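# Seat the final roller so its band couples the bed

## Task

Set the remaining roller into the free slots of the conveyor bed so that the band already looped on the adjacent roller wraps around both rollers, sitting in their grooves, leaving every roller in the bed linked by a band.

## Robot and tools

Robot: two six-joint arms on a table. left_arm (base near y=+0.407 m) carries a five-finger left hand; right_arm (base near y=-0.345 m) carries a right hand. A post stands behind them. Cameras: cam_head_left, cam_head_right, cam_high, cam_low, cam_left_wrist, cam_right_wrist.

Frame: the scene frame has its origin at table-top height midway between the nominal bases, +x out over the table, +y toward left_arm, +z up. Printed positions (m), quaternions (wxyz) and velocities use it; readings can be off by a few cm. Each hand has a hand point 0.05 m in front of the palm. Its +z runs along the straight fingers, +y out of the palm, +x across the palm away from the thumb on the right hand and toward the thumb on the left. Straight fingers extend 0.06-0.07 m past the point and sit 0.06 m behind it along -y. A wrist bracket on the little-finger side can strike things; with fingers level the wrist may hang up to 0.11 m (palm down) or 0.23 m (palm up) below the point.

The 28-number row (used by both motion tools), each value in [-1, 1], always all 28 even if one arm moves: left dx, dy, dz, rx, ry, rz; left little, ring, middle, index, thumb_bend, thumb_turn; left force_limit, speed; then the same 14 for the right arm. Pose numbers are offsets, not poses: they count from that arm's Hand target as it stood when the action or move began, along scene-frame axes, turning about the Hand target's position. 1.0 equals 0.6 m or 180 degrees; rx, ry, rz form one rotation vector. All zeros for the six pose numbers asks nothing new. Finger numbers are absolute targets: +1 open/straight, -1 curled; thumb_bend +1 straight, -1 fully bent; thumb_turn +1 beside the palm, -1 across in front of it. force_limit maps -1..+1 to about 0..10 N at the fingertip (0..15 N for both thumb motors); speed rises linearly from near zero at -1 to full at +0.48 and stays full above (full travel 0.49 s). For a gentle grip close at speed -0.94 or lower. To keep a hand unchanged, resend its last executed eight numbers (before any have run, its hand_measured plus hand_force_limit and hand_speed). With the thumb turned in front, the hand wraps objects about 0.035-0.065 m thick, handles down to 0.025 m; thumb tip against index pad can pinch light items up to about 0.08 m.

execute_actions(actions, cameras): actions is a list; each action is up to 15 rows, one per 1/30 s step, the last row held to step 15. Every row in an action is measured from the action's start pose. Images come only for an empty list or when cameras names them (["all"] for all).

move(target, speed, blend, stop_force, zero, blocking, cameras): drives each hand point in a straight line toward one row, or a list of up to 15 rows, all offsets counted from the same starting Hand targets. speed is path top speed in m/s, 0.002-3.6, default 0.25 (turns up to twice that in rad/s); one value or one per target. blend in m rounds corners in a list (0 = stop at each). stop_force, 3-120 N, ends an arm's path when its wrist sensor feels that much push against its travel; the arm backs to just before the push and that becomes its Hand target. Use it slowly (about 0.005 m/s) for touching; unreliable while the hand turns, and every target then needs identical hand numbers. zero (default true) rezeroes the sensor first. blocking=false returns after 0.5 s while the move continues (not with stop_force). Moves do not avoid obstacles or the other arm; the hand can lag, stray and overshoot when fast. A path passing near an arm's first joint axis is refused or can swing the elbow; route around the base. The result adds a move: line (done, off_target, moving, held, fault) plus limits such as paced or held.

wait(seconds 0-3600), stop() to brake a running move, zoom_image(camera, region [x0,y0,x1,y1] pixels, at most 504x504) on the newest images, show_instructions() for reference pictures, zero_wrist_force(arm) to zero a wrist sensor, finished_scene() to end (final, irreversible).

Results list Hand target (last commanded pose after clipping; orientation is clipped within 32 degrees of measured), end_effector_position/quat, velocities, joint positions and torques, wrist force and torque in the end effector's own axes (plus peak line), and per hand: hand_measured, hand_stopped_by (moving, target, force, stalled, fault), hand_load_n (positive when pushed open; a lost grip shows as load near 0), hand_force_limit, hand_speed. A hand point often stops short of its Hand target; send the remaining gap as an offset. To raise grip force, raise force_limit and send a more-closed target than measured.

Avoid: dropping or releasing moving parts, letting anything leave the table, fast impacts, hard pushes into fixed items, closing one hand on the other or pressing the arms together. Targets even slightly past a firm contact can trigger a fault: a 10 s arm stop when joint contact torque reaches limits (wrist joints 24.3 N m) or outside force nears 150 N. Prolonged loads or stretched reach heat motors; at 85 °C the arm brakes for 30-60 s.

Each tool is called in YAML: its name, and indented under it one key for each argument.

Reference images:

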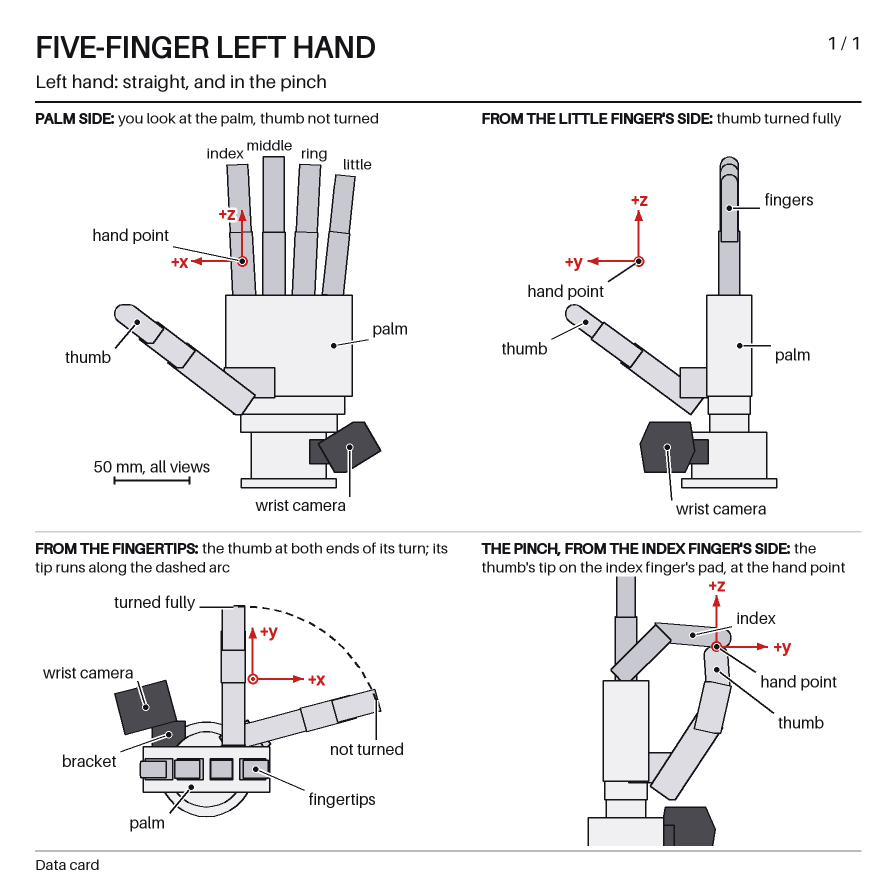

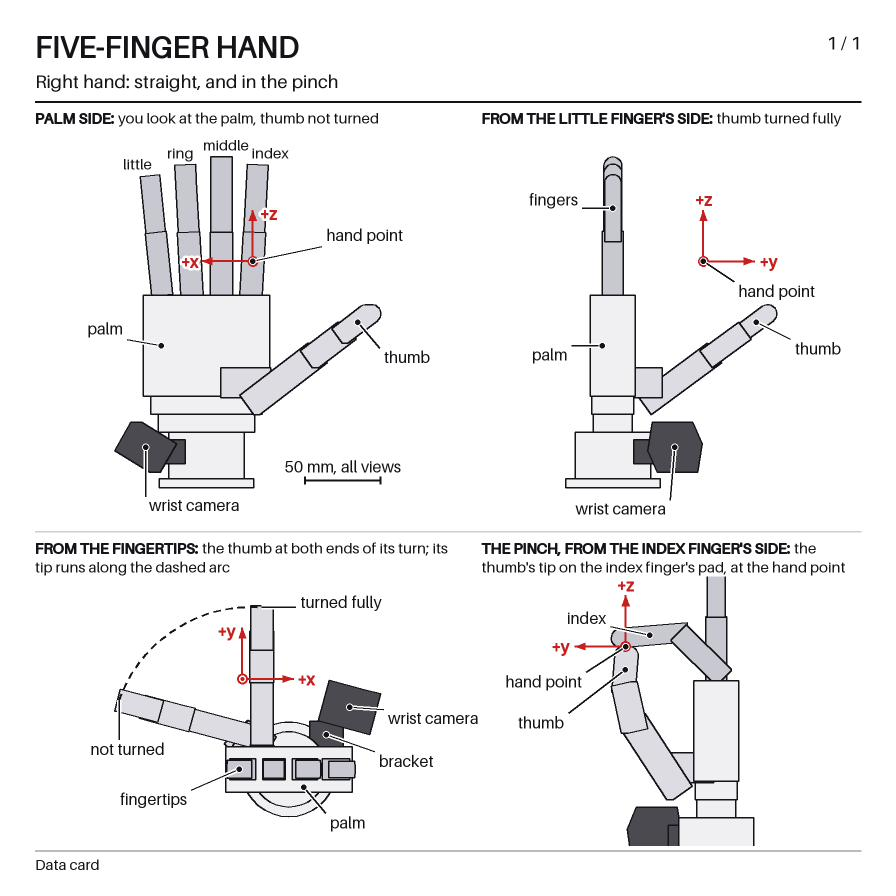

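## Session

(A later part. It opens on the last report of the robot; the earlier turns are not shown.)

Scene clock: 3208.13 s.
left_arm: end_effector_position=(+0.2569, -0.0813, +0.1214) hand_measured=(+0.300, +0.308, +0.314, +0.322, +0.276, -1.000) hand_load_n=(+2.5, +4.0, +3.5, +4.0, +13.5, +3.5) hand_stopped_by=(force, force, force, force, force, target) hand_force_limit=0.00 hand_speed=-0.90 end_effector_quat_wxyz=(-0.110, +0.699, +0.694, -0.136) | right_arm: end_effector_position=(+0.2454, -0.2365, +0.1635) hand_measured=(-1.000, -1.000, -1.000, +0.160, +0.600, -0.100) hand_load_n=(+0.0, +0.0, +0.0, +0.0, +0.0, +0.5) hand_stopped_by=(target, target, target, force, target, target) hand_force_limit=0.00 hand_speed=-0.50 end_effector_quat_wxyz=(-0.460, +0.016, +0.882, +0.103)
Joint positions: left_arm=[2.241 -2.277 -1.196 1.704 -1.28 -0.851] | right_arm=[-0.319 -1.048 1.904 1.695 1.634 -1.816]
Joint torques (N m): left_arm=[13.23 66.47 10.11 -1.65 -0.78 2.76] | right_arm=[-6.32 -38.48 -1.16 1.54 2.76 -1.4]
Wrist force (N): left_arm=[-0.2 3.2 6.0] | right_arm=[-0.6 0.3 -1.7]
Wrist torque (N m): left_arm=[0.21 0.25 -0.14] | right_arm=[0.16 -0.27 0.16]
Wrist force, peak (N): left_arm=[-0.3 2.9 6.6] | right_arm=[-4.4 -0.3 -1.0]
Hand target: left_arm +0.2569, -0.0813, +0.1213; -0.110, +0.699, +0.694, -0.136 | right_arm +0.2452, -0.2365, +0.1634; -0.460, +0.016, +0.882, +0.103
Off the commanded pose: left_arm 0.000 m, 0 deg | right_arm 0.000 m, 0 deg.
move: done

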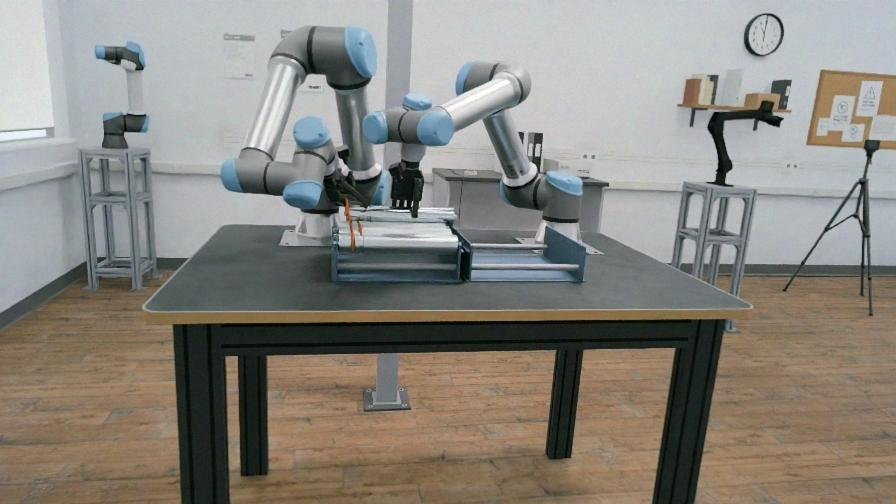

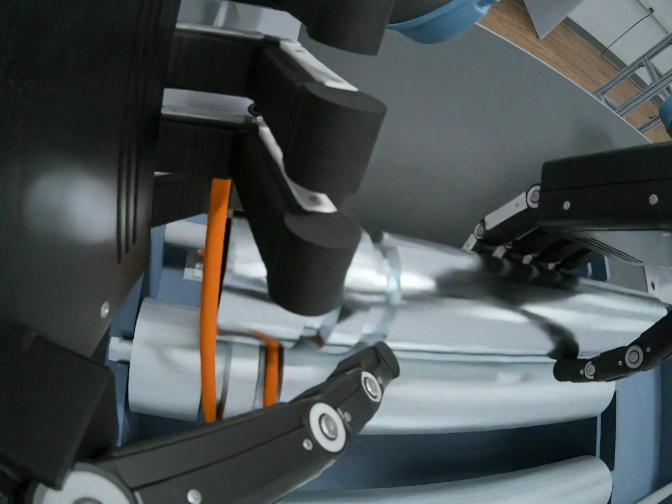

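move:
  target: [0.0,0,0,0,0,0,-0.1,-0.1,-0.1,-0.1,-0.3,-1,0.0,-0.9,-0.0133,0,-0.0217,0,0,0,-1,-1,-1,0.0,0.6,-0.1,0,-0.5]
  speed: 0.02
  cameras: ["cam_low","cam_right_wrist"]

zoom_image:
  camera: "cam_low"
  region: [335, 185, 375, 225]

zoom_image:
  camera: "cam_right_wrist"
  region: [130, 130, 330, 330]

Scene clock: 3215.43 s.
left_arm: end_effector_position=(+0.2569, -0.0813, +0.1214) hand_measured=(+0.302, +0.308, +0.314, +0.322, +0.276, -1.000) hand_load_n=(+6.0, +6.5, +3.5, +3.0, +14.0, +1.5) hand_stopped_by=(force, force, force, force, force, target) hand_force_limit=0.00 hand_speed=-0.90 end_effector_quat_wxyz=(-0.110, +0.699, +0.694, -0.136) | right_arm: end_effector_position=(+0.2373, -0.2365, +0.1505) hand_measured=(-1.000, -1.000, -1.000, +0.160, +0.600, -0.100) hand_load_n=(+0.0, +0.0, +0.0, +0.0, +2.0, +0.0) hand_stopped_by=(target, target, target, force, target, target) hand_force_limit=0.00 hand_speed=-0.50 end_effector_quat_wxyz=(-0.460, +0.016, +0.882, +0.103)
Joint positions: left_arm=[2.241 -2.277 -1.196 1.704 -1.28 -0.851] | right_arm=[-0.325 -1.037 1.934 1.653 1.639 -1.819]
Joint torques (N m): left_arm=[12.89 64.54 12.31 -2.35 0.12 2.5] | right_arm=[-4.52 -24.13 0.03 0.22 2.51 -1.35]
Wrist force (N): left_arm=[2.5 -0.5 8.8] | right_arm=[2.2 0.2 -5.3]
Wrist torque (N m): left_arm=[-0.05 0.42 0.24] | right_arm=[0.18 -0.16 0.23]
Wrist force, peak (N): left_arm=[2.5 -0.5 8.8] | right_arm=[7.4 0.3 -1.5]
Hand target: left_arm +0.2569, -0.0813, +0.1213; -0.110, +0.699, +0.694, -0.136 | right_arm +0.2373, -0.2365, +0.1504; -0.460, +0.016, +0.882, +0.103
Off the commanded pose: left_arm 0.000 m, 0 deg | right_arm 0.000 m, 0 deg.
move: done

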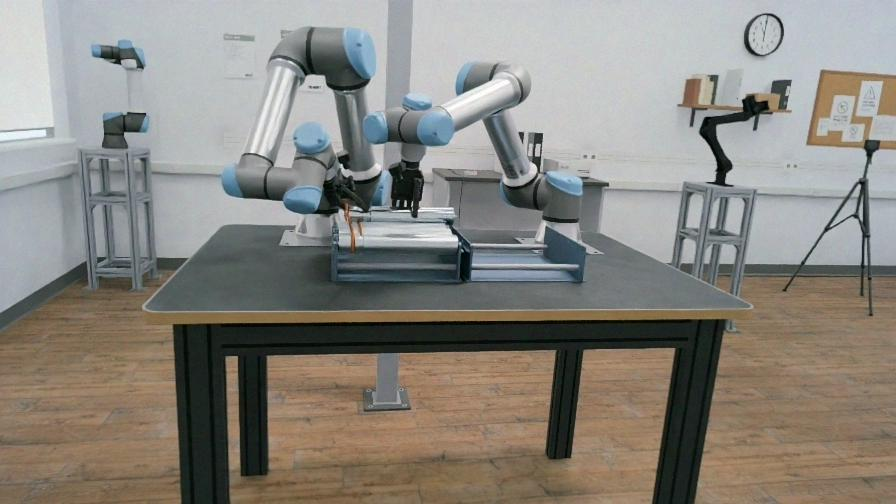

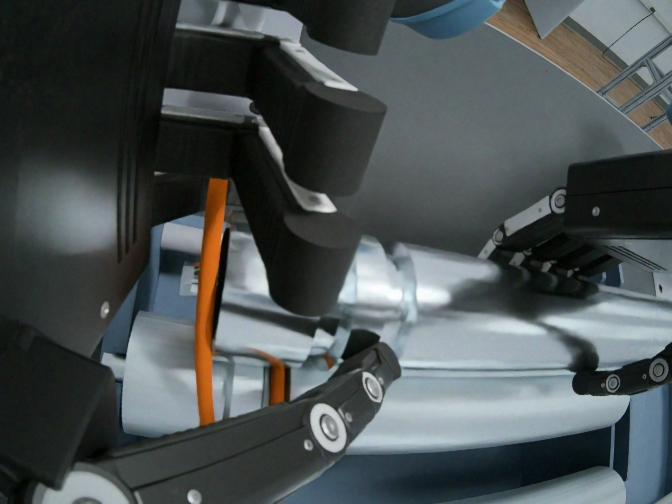

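Scaled by 12.600 from the camera's image (finer frame: 1280x720).

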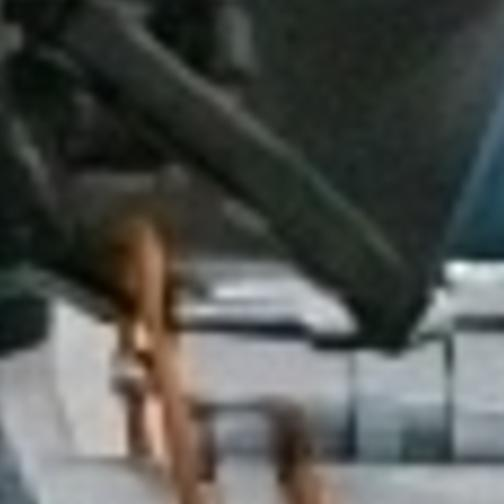

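Scaled by 2.520 from the camera's image (finer frame: 960x720).

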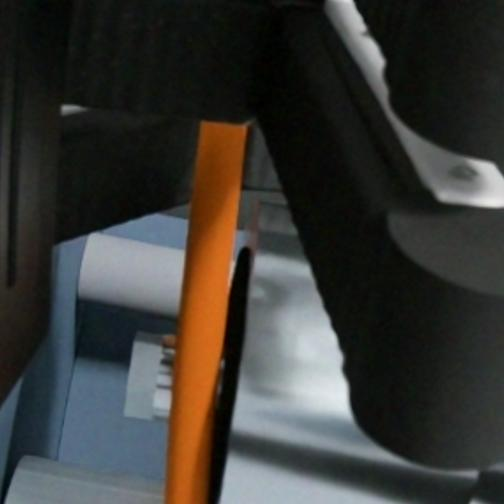

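move:
  target: [0.0,0,0,0,0,0,-0.1,-0.1,-0.1,-0.1,-0.3,-1,0.0,-0.9,0,0,0,0,0,0,-1,-1,-1,0.0,0.6,-1,0,-0.5]
  speed: 0.02
  cameras: ["cam_low","cam_right_wrist"]

zoom_image:
  camera: "cam_low"
  region: [335, 185, 375, 225]

Scene clock: 3236.93 s.
left_arm: end_effector_position=(+0.2569, -0.0813, +0.1214) hand_measured=(+0.302, +0.308, +0.314, +0.322, +0.276, -1.000) hand_load_n=(+2.5, +4.0, +3.5, +4.0, +13.5, +3.5) hand_stopped_by=(force, force, force, force, force, target) hand_force_limit=0.00 hand_speed=-0.90 end_effector_quat_wxyz=(-0.110, +0.699, +0.694, -0.136) | right_arm: end_effector_position=(+0.2373, -0.2365, +0.1504) hand_measured=(-1.000, -1.000, -1.000, +0.160, +0.600, -1.000) hand_load_n=(+0.0, +0.0, +0.0, +0.0, +0.0, +0.5) hand_stopped_by=(target, target, target, force, target, target) hand_force_limit=0.00 hand_speed=-0.50 end_effector_quat_wxyz=(-0.460, +0.016, +0.882, +0.103)
Joint positions: left_arm=[2.241 -2.277 -1.196 1.704 -1.28 -0.851] | right_arm=[-0.325 -1.036 1.935 1.653 1.639 -1.819]
Joint torques (N m): left_arm=[7.84 54.9 22.4 -3.46 1.37 1.29] | right_arm=[-5.58 -27.6 -2.77 5.02 1.59 -1.21]
Wrist force (N): left_arm=[-0.4 2.3 5.5] | right_arm=[0.0 0.1 -1.5]
Wrist torque (N m): left_arm=[0.17 0.21 -0.04] | right_arm=[0.11 -0.07 0.15]
Wrist force, peak (N): left_arm=[2.7 -0.7 9.2] | right_arm=[2.7 0.3 -6.1]
Hand target: left_arm +0.2569, -0.0813, +0.1213; -0.110, +0.699, +0.694, -0.136 | right_arm +0.2373, -0.2365, +0.1504; -0.460, +0.016, +0.882, +0.103
Off the commanded pose: left_arm 0.000 m, 0 deg | right_arm 0.000 m, 0 deg.
move: done

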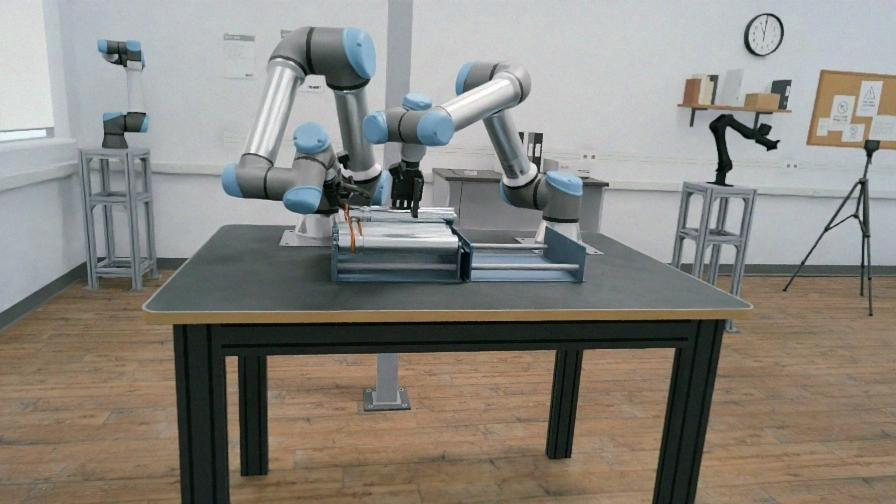

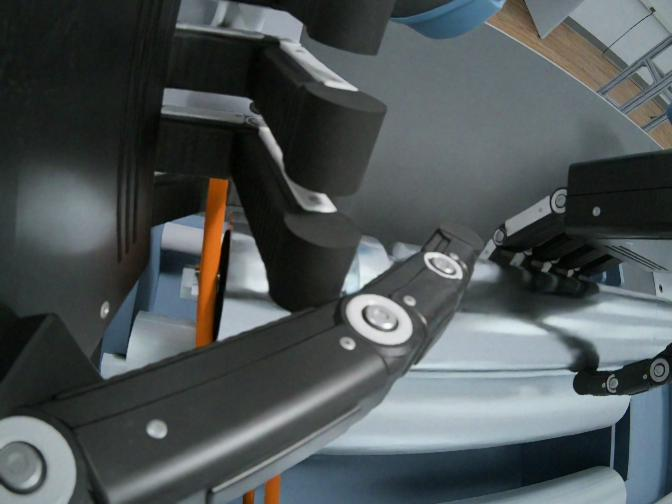

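Scaled by 12.600 from the camera's image (finer frame: 1280x720).

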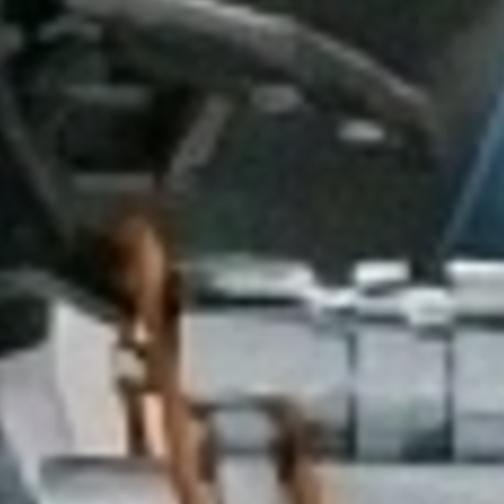

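move:
  target: [0.0,0,0,0,0,0,-0.1,-0.1,-0.1,-0.1,-0.3,-1,0.0,-0.9,0.0333,0.0033,0.04,0,0,0,-1,-1,-1,0.0,0.6,-1,0,-0.5]
  speed: 0.02

move:
  target: [0.0,-0.01,0,0,0,0,-0.1,-0.1,-0.1,-0.1,-0.3,-1,0.0,-0.9,0,0,0,0,0,0,-1,-1,-1,0.0,0.6,-1,0,-0.5]
  speed: 0.012
  stop_force: 6
  cameras: ["cam_low","cam_right_wrist"]

zoom_image:
  camera: "cam_low"
  region: [335, 185, 375, 225]

zoom_image:
  camera: "cam_right_wrist"
  region: [130, 130, 330, 330]

Scene clock: 3252.43 s.
left_arm: end_effector_position=(+0.2569, -0.0813, +0.1214) hand_measured=(+0.300, +0.308, +0.314, +0.322, +0.276, -1.000) hand_load_n=(+2.0, +3.5, +3.5, +4.5, +13.5, +4.5) hand_stopped_by=(force, force, force, force, force, target) hand_force_limit=0.00 hand_speed=-0.90 end_effector_quat_wxyz=(-0.110, +0.699, +0.694, -0.136) | right_arm: end_effector_position=(+0.2571, -0.2345, +0.1743) hand_measured=(-1.000, -1.000, -1.000, +0.160, +0.600, -1.000) hand_load_n=(-0.5, +0.0, +0.0, +0.5, +0.0, +0.5) hand_stopped_by=(target, target, target, force, target, target) hand_force_limit=0.00 hand_speed=-0.50 end_effector_quat_wxyz=(-0.460, +0.016, +0.882, +0.103)
Joint positions: left_arm=[2.241 -2.277 -1.196 1.704 -1.28 -0.851] | right_arm=[-0.306 -1.047 1.862 1.737 1.623 -1.808]
Joint torques (N m): left_arm=[2.2 42.33 20.8 -1.87 1.49 -0.24] | right_arm=[6.32 -39.71 -18.77 6.74 -1.8 1.38]
Wrist force (N): left_arm=[0.6 2.8 4.9] | right_arm=[-4.6 0.3 -0.6]
Wrist torque (N m): left_arm=[0.18 0.04 -0.09] | right_arm=[0.12 -0.13 -0.14]
Wrist force, peak (N): left_arm=[-0.4 2.5 5.7] | right_arm=[-4.7 0.3 -0.8]
Hand target: left_arm +0.2569, -0.0813, +0.1213; -0.110, +0.699, +0.694, -0.136 | right_arm +0.2572, -0.2345, +0.1744; -0.460, +0.016, +0.882, +0.103
Off the commanded pose: left_arm 0.000 m, 0 deg | right_arm 0.000 m, 0 deg.
move: done

Scene clock: 3253.70 s.
left_arm: end_effector_position=(+0.2570, -0.0820, +0.1213) hand_measured=(+0.300, +0.308, +0.314, +0.322, +0.276, -1.000) hand_load_n=(+2.0, +3.5, +3.5, +4.5, +13.5, +4.5) hand_stopped_by=(force, force, force, force, force, target) hand_force_limit=0.00 hand_speed=-0.90 end_effector_quat_wxyz=(-0.110, +0.699, +0.694, -0.136) | right_arm: end_effector_position=(+0.2572, -0.2345, +0.1744) hand_measured=(-1.000, -1.000, -1.000, +0.160, +0.600, -1.000) hand_load_n=(+0.0, +0.0, +0.0, +0.5, +0.0, +0.0) hand_stopped_by=(target, target, target, force, target, target) hand_force_limit=0.00 hand_speed=-0.50 end_effector_quat_wxyz=(-0.460, +0.016, +0.882, +0.103)
Joint positions: left_arm=[2.24 -2.279 -1.193 1.703 -1.28 -0.851] | right_arm=[-0.306 -1.047 1.861 1.738 1.623 -1.808]
Joint torques (N m): left_arm=[13.12 67.32 10.32 -1.42 -0.01 2.71] | right_arm=[6.38 -39.97 -19.21 6.8 -1.84 1.52]
Wrist force (N): left_arm=[0.4 2.7 5.3] | right_arm=[-4.7 0.3 -0.7]
Wrist torque (N m): left_arm=[0.18 0.15 0.03] | right_arm=[0.14 -0.13 -0.14]
Wrist force, peak (N): left_arm=[6.9 0.6 4.5] | right_arm=[-5.0 0.0 -0.6]
Hand target: left_arm +0.2570, -0.0820, +0.1213; -0.110, +0.699, +0.694, -0.136 (not the last commanded pose) | right_arm +0.2572, -0.2345, +0.1744; -0.460, +0.016, +0.882, +0.103
Off the commanded pose: left_arm 0.005 m, 0 deg | right_arm 0.000 m, 0 deg.
move: contact (left_arm)

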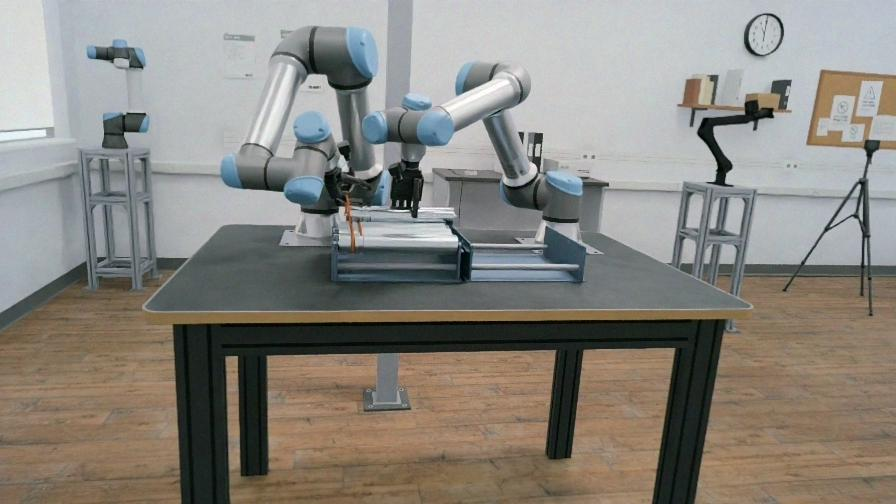

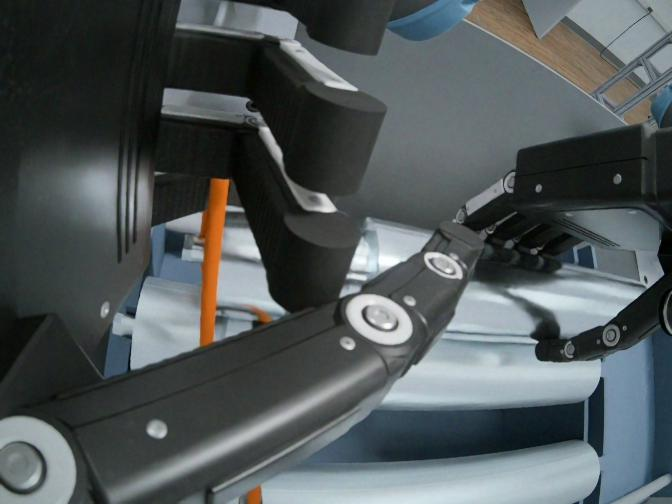

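Scaled by 12.600 from the camera's image (finer frame: 1280x720).

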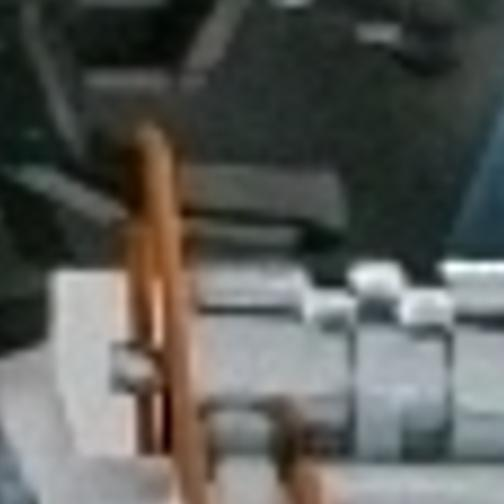

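Scaled by 2.520 from the camera's image (finer frame: 960x720).

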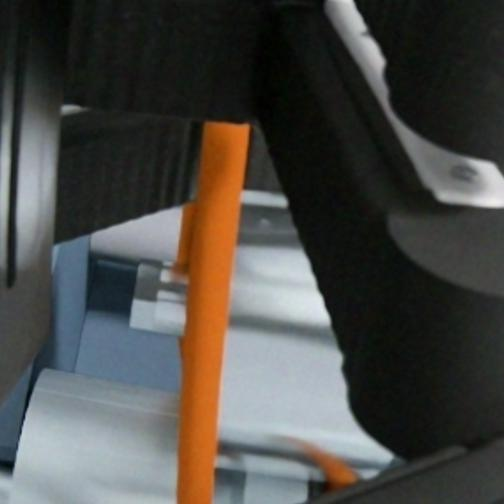

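move:
  target: [0.0,-0.0083,0,0,0,0,-0.1,-0.1,-0.1,-0.1,-0.3,-1,0.0,-0.9,0,0,0,0,0,0,-1,-1,-1,0.0,0.6,-1,0,-0.5]
  speed: 0.012
  stop_force: 10
  cameras: ["cam_low","cam_right_wrist"]

zoom_image:
  camera: "cam_low"
  region: [335, 185, 375, 225]

zoom_image:
  camera: "cam_right_wrist"
  region: [130, 130, 330, 330]

Scene clock: 3260.50 s.
left_arm: end_effector_position=(+0.2571, -0.0849, +0.1214) hand_measured=(+0.300, +0.308, +0.314, +0.322, +0.276, -1.000) hand_load_n=(+2.0, +3.5, +3.0, +4.5, +13.5, +7.0) hand_stopped_by=(force, force, force, force, force, target) hand_force_limit=0.00 hand_speed=-0.90 end_effector_quat_wxyz=(-0.110, +0.699, +0.694, -0.136) | right_arm: end_effector_position=(+0.2572, -0.2345, +0.1744) hand_measured=(-1.000, -1.000, -1.000, +0.160, +0.600, -1.000) hand_load_n=(+0.0, +0.0, +0.0, +0.5, +0.0, +0.0) hand_stopped_by=(target, target, target, force, target, target) hand_force_limit=0.00 hand_speed=-0.50 end_effector_quat_wxyz=(-0.460, +0.016, +0.882, +0.103)
Joint positions: left_arm=[2.237 -2.285 -1.182 1.699 -1.279 -0.855] | right_arm=[-0.306 -1.047 1.861 1.738 1.623 -1.808]
Joint torques (N m): left_arm=[13.32 66.78 10.69 -1.36 0.17 2.69] | right_arm=[6.35 -39.41 -19.04 6.06 -1.87 1.45]
Wrist force (N): left_arm=[1.2 2.9 5.0] | right_arm=[-4.3 -0.1 -0.9]
Wrist torque (N m): left_arm=[0.16 0.17 -0.04] | right_arm=[0.12 -0.13 -0.13]
Wrist force, peak (N): left_arm=[11.3 0.2 4.1] | right_arm=[-5.0 0.0 -0.9]
Hand target: left_arm +0.2571, -0.0849, +0.1214; -0.110, +0.699, +0.694, -0.136 (not the last commanded pose) | right_arm +0.2572, -0.2345, +0.1744; -0.460, +0.016, +0.882, +0.103
Off the commanded pose: left_arm 0.002 m, 0 deg | right_arm 0.000 m, 0 deg.
move: contact (left_arm)

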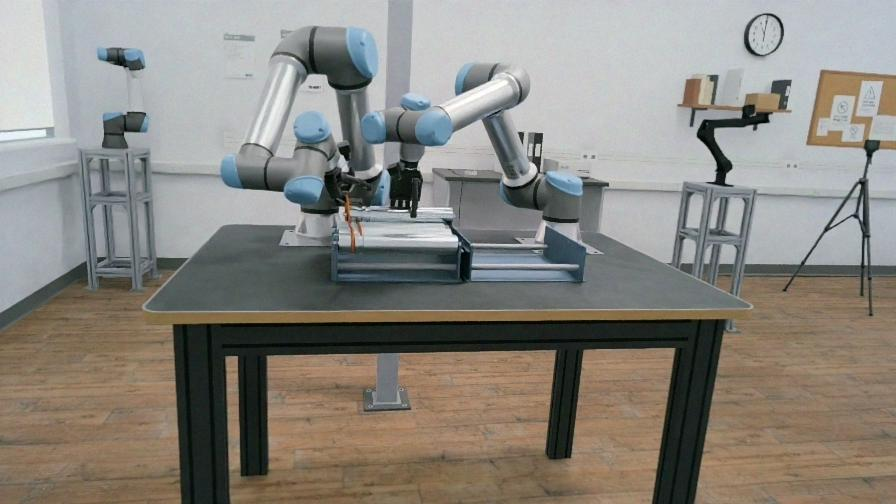

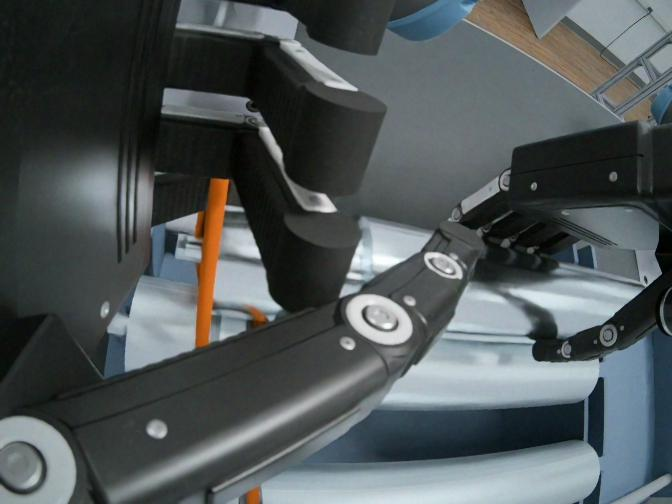

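Scaled by 12.600 from the camera's image (finer frame: 1280x720).

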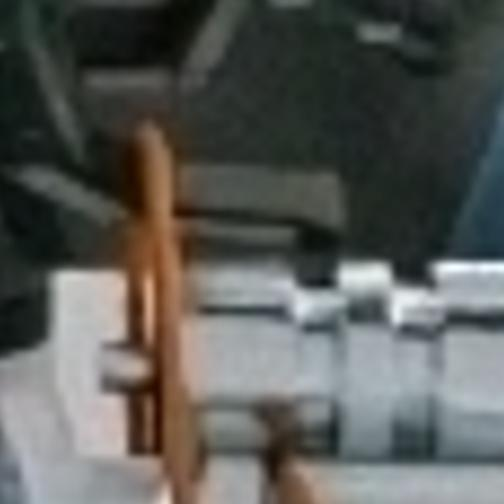

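Scaled by 2.520 from the camera's image (finer frame: 960x720).

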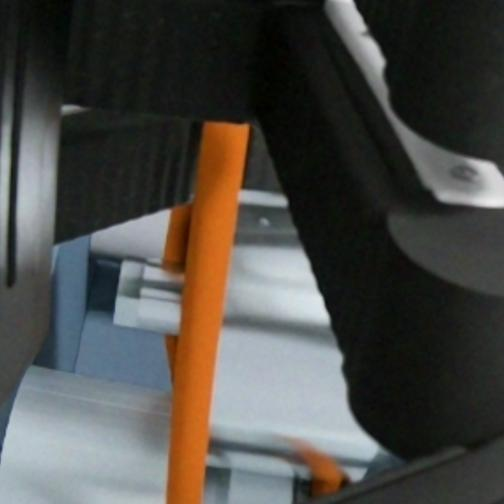

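move:
  target:
    - [-0.0017,0,0.0042,0,0,0,-0.1,-0.1,-0.1,-0.1,-0.3,-1,0.0,-0.9,0,0,0,0,0,0,-1,-1,-1,0.0,0.6,-1,0,-0.5]
    - [-0.0017,-0.0067,0.0042,0,0,0,-0.1,-0.1,-0.1,-0.1,-0.3,-1,0.0,-0.9,0,0,0,0,0,0,-1,-1,-1,0.0,0.6,-1,0,-0.5]
  speed: 0.012
  stop_force: 10
  cameras: ["cam_low","cam_right_wrist"]

zoom_image:
  camera: "cam_low"
  region: [335, 185, 375, 225]

zoom_image:
  camera: "cam_right_wrist"
  region: [130, 130, 330, 330]

Scene clock: 3267.73 s.
left_arm: end_effector_position=(+0.2560, -0.0889, +0.1239) hand_measured=(+0.300, +0.308, +0.314, +0.322, +0.276, -1.000) hand_load_n=(+3.0, +4.0, +3.0, +4.0, +14.0, +7.0) hand_stopped_by=(force, force, force, force, force, target) hand_force_limit=0.00 hand_speed=-0.90 end_effector_quat_wxyz=(-0.110, +0.699, +0.694, -0.136) | right_arm: end_effector_position=(+0.2572, -0.2345, +0.1744) hand_measured=(-1.000, -1.000, -1.000, +0.160, +0.600, -1.000) hand_load_n=(+0.0, +0.0, +0.0, +1.0, +0.0, +0.5) hand_stopped_by=(target, target, target, force, target, target) hand_force_limit=0.00 hand_speed=-0.50 end_effector_quat_wxyz=(-0.460, +0.016, +0.882, +0.103)
Joint positions: left_arm=[2.231 -2.291 -1.164 1.689 -1.278 -0.861] | right_arm=[-0.306 -1.047 1.861 1.738 1.623 -1.808]
Joint torques (N m): left_arm=[-14.63 41.08 26.54 -4.7 2.65 -2.27] | right_arm=[6.32 -38.52 -19.02 4.27 -1.79 1.47]
Wrist force (N): left_arm=[2.6 3.2 5.4] | right_arm=[-5.4 -1.0 -0.7]
Wrist torque (N m): left_arm=[0.19 0.16 0.06] | right_arm=[0.01 -0.10 -0.20]
Wrist force, peak (N): left_arm=[2.6 3.4 5.7] | right_arm=[-5.4 -1.0 -0.7]
Hand target: left_arm +0.2560, -0.0889, +0.1239; -0.110, +0.699, +0.694, -0.136 | right_arm +0.2572, -0.2345, +0.1744; -0.460, +0.016, +0.882, +0.103
Off the commanded pose: left_arm 0.000 m, 0 deg | right_arm 0.000 m, 0 deg.
move: done

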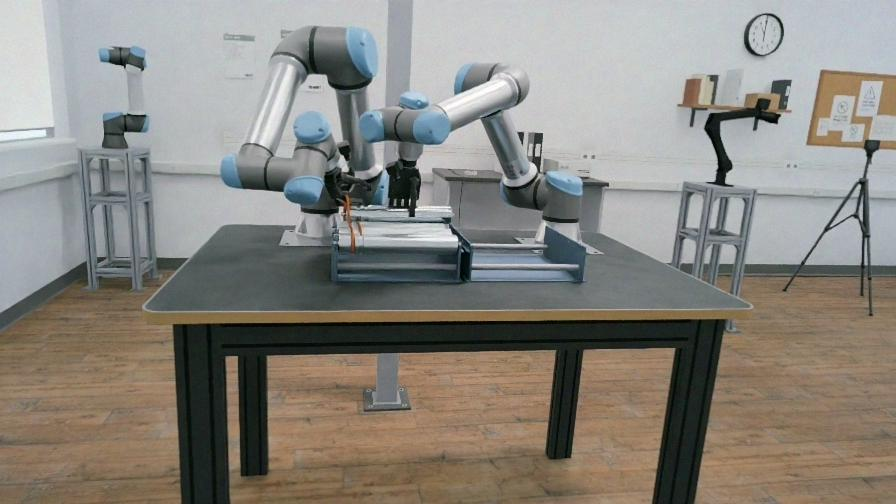

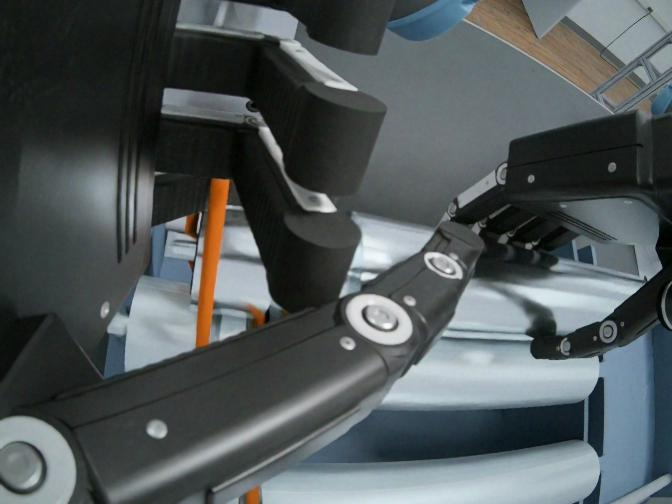

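Scaled by 12.600 from the camera's image (finer frame: 1280x720).

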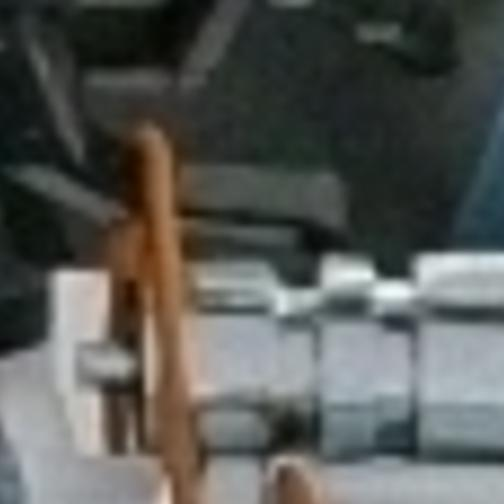

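Scaled by 2.520 from the camera's image (finer frame: 960x720).

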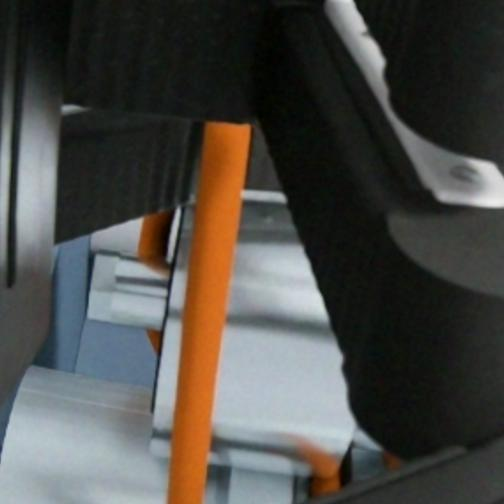

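move:
  target: [0,0,0,0,0,0,-0.1,-0.1,-0.1,-0.1,-0.3,-1,0.0,-0.9,-0.0233,0,-0.0133,0,0,0,-1,-1,-1,0.0,0.6,-1,0,-0.5]
  speed: 0.015
  cameras: ["cam_low","cam_right_wrist"]

zoom_image:
  camera: "cam_low"
  region: [335, 185, 375, 225]

zoom_image:
  camera: "cam_right_wrist"
  region: [130, 130, 330, 330]

Scene clock: 3275.30 s.
left_arm: end_effector_position=(+0.2560, -0.0889, +0.1239) hand_measured=(+0.302, +0.308, +0.314, +0.322, +0.276, -1.000) hand_load_n=(+7.5, +7.0, +3.0, +1.5, +14.0, +3.0) hand_stopped_by=(force, force, force, force, force, target) hand_force_limit=0.00 hand_speed=-0.90 end_effector_quat_wxyz=(-0.110, +0.699, +0.694, -0.136) | right_arm: end_effector_position=(+0.2434, -0.2345, +0.1665) hand_measured=(-1.000, -1.000, -1.000, +0.160, +0.600, -1.000) hand_load_n=(+0.0, +0.0, +0.0, -0.5, +0.0, +0.0) hand_stopped_by=(target, target, target, force, target, target) hand_force_limit=0.00 hand_speed=-0.50 end_effector_quat_wxyz=(-0.460, +0.016, +0.882, +0.103)
Joint positions: left_arm=[2.231 -2.291 -1.164 1.689 -1.278 -0.861] | right_arm=[-0.316 -1.057 1.909 1.699 1.632 -1.814]
Joint torques (N m): left_arm=[-12.93 42.44 26.81 -3.9 1.98 -2.51] | right_arm=[-6.23 -39.22 1.24 3.65 3.01 -1.63]
Wrist force (N): left_arm=[3.3 -0.1 7.7] | right_arm=[-8.5 -0.1 -4.1]
Wrist torque (N m): left_arm=[-0.05 0.44 0.54] | right_arm=[0.27 -0.15 -0.15]
Wrist force, peak (N): left_arm=[3.5 -0.1 7.8] | right_arm=[-8.5 -0.2 -4.2]
Hand target: left_arm +0.2560, -0.0889, +0.1239; -0.110, +0.699, +0.694, -0.136 | right_arm +0.2433, -0.2345, +0.1664; -0.460, +0.016, +0.882, +0.103
Off the commanded pose: left_arm 0.000 m, 0 deg | right_arm 0.000 m, 0 deg.
move: done

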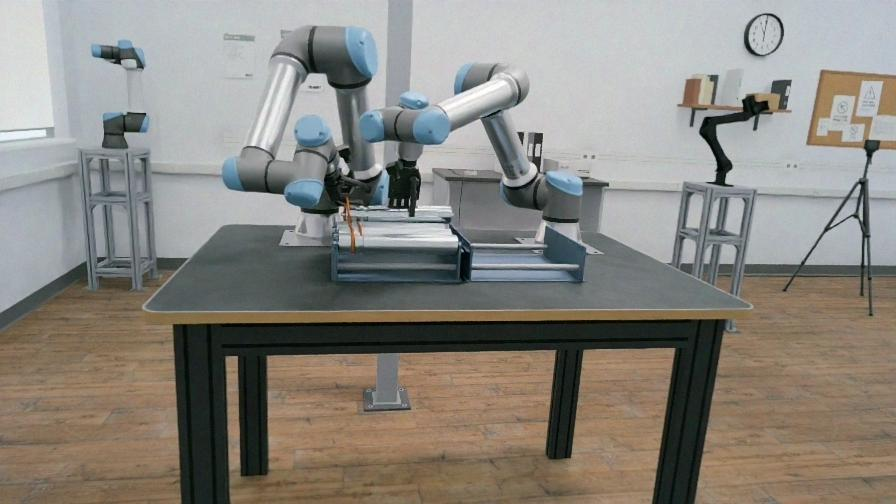

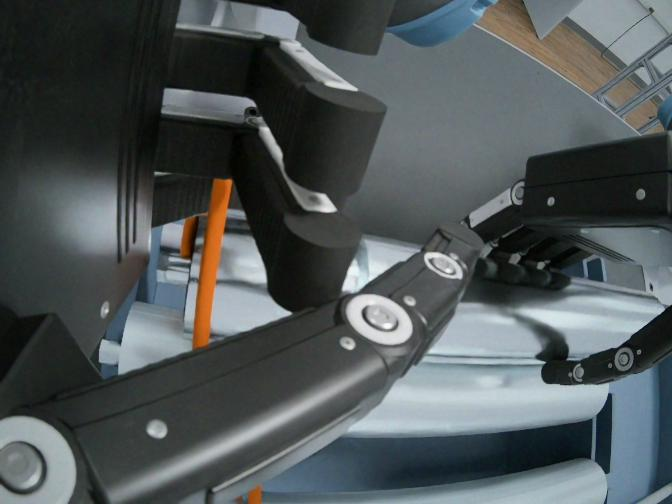

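Scaled by 12.600 from the camera's image (finer frame: 1280x720).

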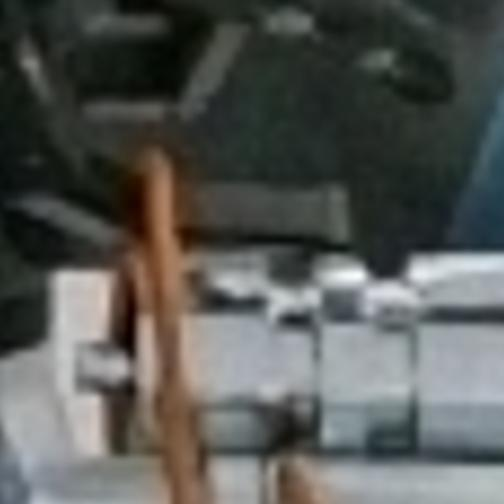

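Scaled by 2.520 from the camera's image (finer frame: 960x720).

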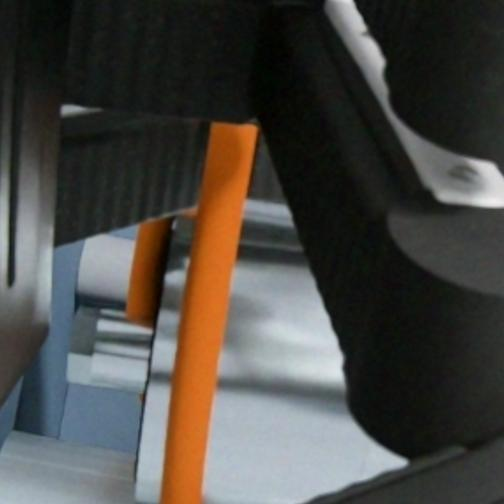

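move:
  target: [0,0,0,0,0,0,-0.1,-0.1,-0.1,-0.1,-0.3,-1,0.0,-0.9,-0.0067,0,-0.0233,0,0,0,-1,-1,-1,0.0,0.6,-1,0,-0.5]
  speed: 0.015
  cameras: ["cam_low","cam_right_wrist"]

zoom_image:
  camera: "cam_low"
  region: [335, 185, 375, 225]

zoom_image:
  camera: "cam_right_wrist"
  region: [130, 130, 330, 330]

Scene clock: 3281.83 s.
left_arm: end_effector_position=(+0.2560, -0.0889, +0.1239) hand_measured=(+0.302, +0.308, +0.314, +0.320, +0.276, -1.000) hand_load_n=(+15.0, +11.0, +2.0, +0.0, +16.0, +0.0) hand_stopped_by=(force, force, force, force, force, target) hand_force_limit=0.00 hand_speed=-0.90 end_effector_quat_wxyz=(-0.110, +0.699, +0.694, -0.136) | right_arm: end_effector_position=(+0.2391, -0.2345, +0.1535) hand_measured=(-1.000, -1.000, -1.000, +0.160, +0.600, -1.000) hand_load_n=(+0.0, +0.0, +0.0, -0.5, +0.0, +0.0) hand_stopped_by=(target, target, target, force, target, target) hand_force_limit=0.00 hand_speed=-0.50 end_effector_quat_wxyz=(-0.461, +0.016, +0.881, +0.103)
Joint positions: left_arm=[2.231 -2.291 -1.164 1.689 -1.278 -0.861] | right_arm=[-0.319 -1.038 1.927 1.664 1.634 -1.816]
Joint torques (N m): left_arm=[-3.85 46.23 26.43 -1.73 0.49 -2.48] | right_arm=[-6.37 -15.66 -13.55 -15.22 -2.32 0]
Wrist force (N): left_arm=[6.5 0.4 12.8] | right_arm=[63.9 -4.9 -3.8]
Wrist torque (N m): left_arm=[-0.27 1.11 0.84] | right_arm=[0.05 0.09 2.67]
Wrist force, peak (N): left_arm=[6.5 0.4 12.8] | right_arm=[65.2 -3.5 -3.7]
Hand target: left_arm +0.2560, -0.0889, +0.1239; -0.110, +0.699, +0.694, -0.136 | right_arm +0.2392, -0.2345, +0.1524; -0.460, +0.016, +0.882, +0.103
Off the commanded pose: left_arm 0.000 m, 0 deg | right_arm 0.001 m, 0 deg.
move: done

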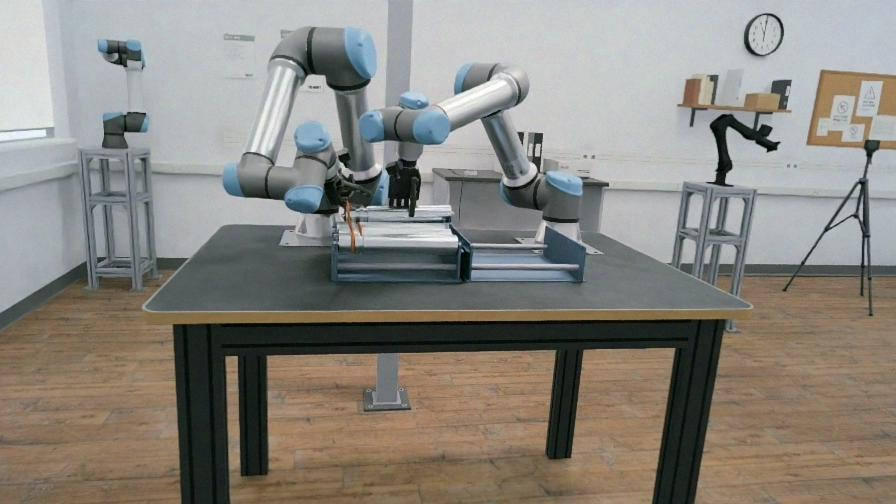

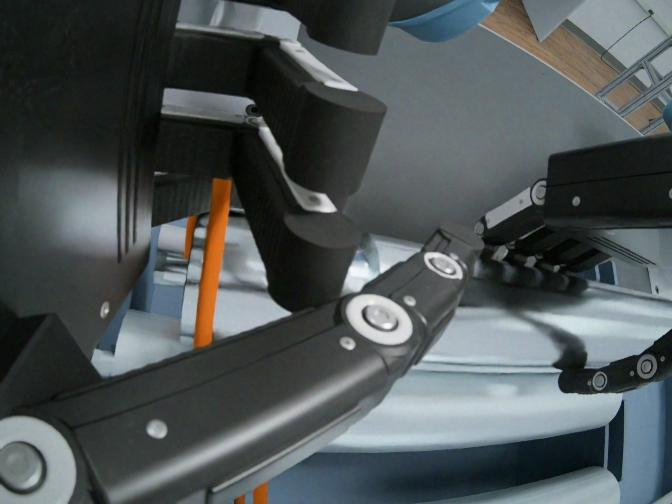

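Scaled by 12.600 from the camera's image (finer frame: 1280x720).

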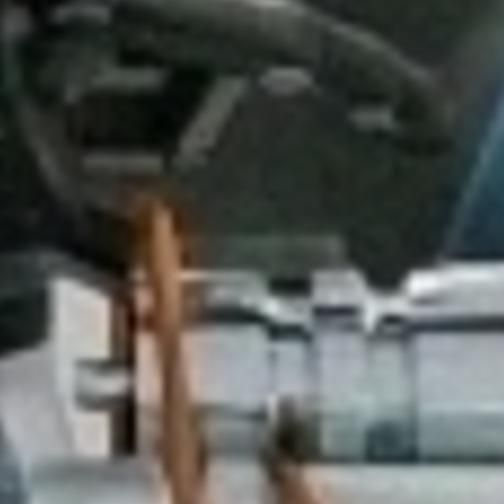

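Scaled by 2.520 from the camera's image (finer frame: 960x720).

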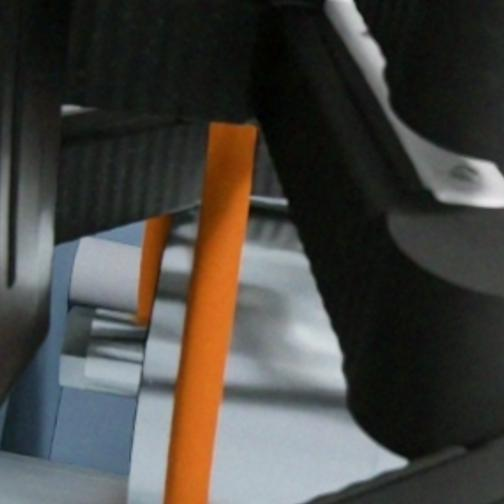

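move:
  target: [0,0,0,0,0,0,-0.1,-0.1,-0.1,-0.1,-0.3,-1,0.0,-0.9,0.0,0,0.0167,0,0,0,-1,-1,-1,0.0,0.6,-1,0,-0.5]
  speed: 0.03

Scene clock: 3284.63 s.
left_arm: end_effector_position=(+0.2560, -0.0889, +0.1239) hand_measured=(+0.302, +0.308, +0.314, +0.320, +0.276, -1.000) hand_load_n=(+7.5, +7.0, +3.0, +1.0, +13.5, +5.5) hand_stopped_by=(force, force, force, force, force, target) hand_force_limit=0.00 hand_speed=-0.90 end_effector_quat_wxyz=(-0.110, +0.699, +0.694, -0.136) | right_arm: end_effector_position=(+0.2393, -0.2345, +0.1623) hand_measured=(-1.000, -1.000, -1.000, +0.160, +0.600, -1.000) hand_load_n=(+0.0, +0.0, +0.0, -0.5, +0.0, +0.0) hand_stopped_by=(target, target, target, force, target, target) hand_force_limit=0.00 hand_speed=-0.50 end_effector_quat_wxyz=(-0.460, +0.016, +0.882, +0.103) end_effector_velocity=(+0.000, +0.000, +0.002) end_effector_angular_velocity=(-0.001, -0.003, +0.000)
Joint positions: left_arm=[2.231 -2.291 -1.164 1.689 -1.278 -0.861] | right_arm=[-0.319 -1.056 1.924 1.684 1.634 -1.816]
Joint velocities: left_arm=[within noise] | right_arm=[0 -0.005 -0.001 0.003 0 0]
Joint torques (N m): left_arm=[0.94 48.96 26.66 -1.77 0.28 -2.24] | right_arm=[-5.84 -39.58 -15.38 8.02 0.7 -0.3]
Wrist force (N): left_arm=[1.3 0.0 6.0] | right_arm=[-9.7 0.3 -3.7]
Wrist torque (N m): left_arm=[0.11 0.23 0.56] | right_arm=[0.22 -0.16 -0.29]
Wrist force, peak (N): left_arm=[7.2 0.5 13.3] | right_arm=[63.7 -5.2 -3.9]
Hand target: left_arm +0.2560, -0.0889, +0.1239; -0.110, +0.699, +0.694, -0.136 | right_arm +0.2392, -0.2345, +0.1625; -0.460, +0.016, +0.882, +0.103
Off the commanded pose: left_arm 0.000 m, 0 deg | right_arm 0.000 m, 0 deg.
move: done


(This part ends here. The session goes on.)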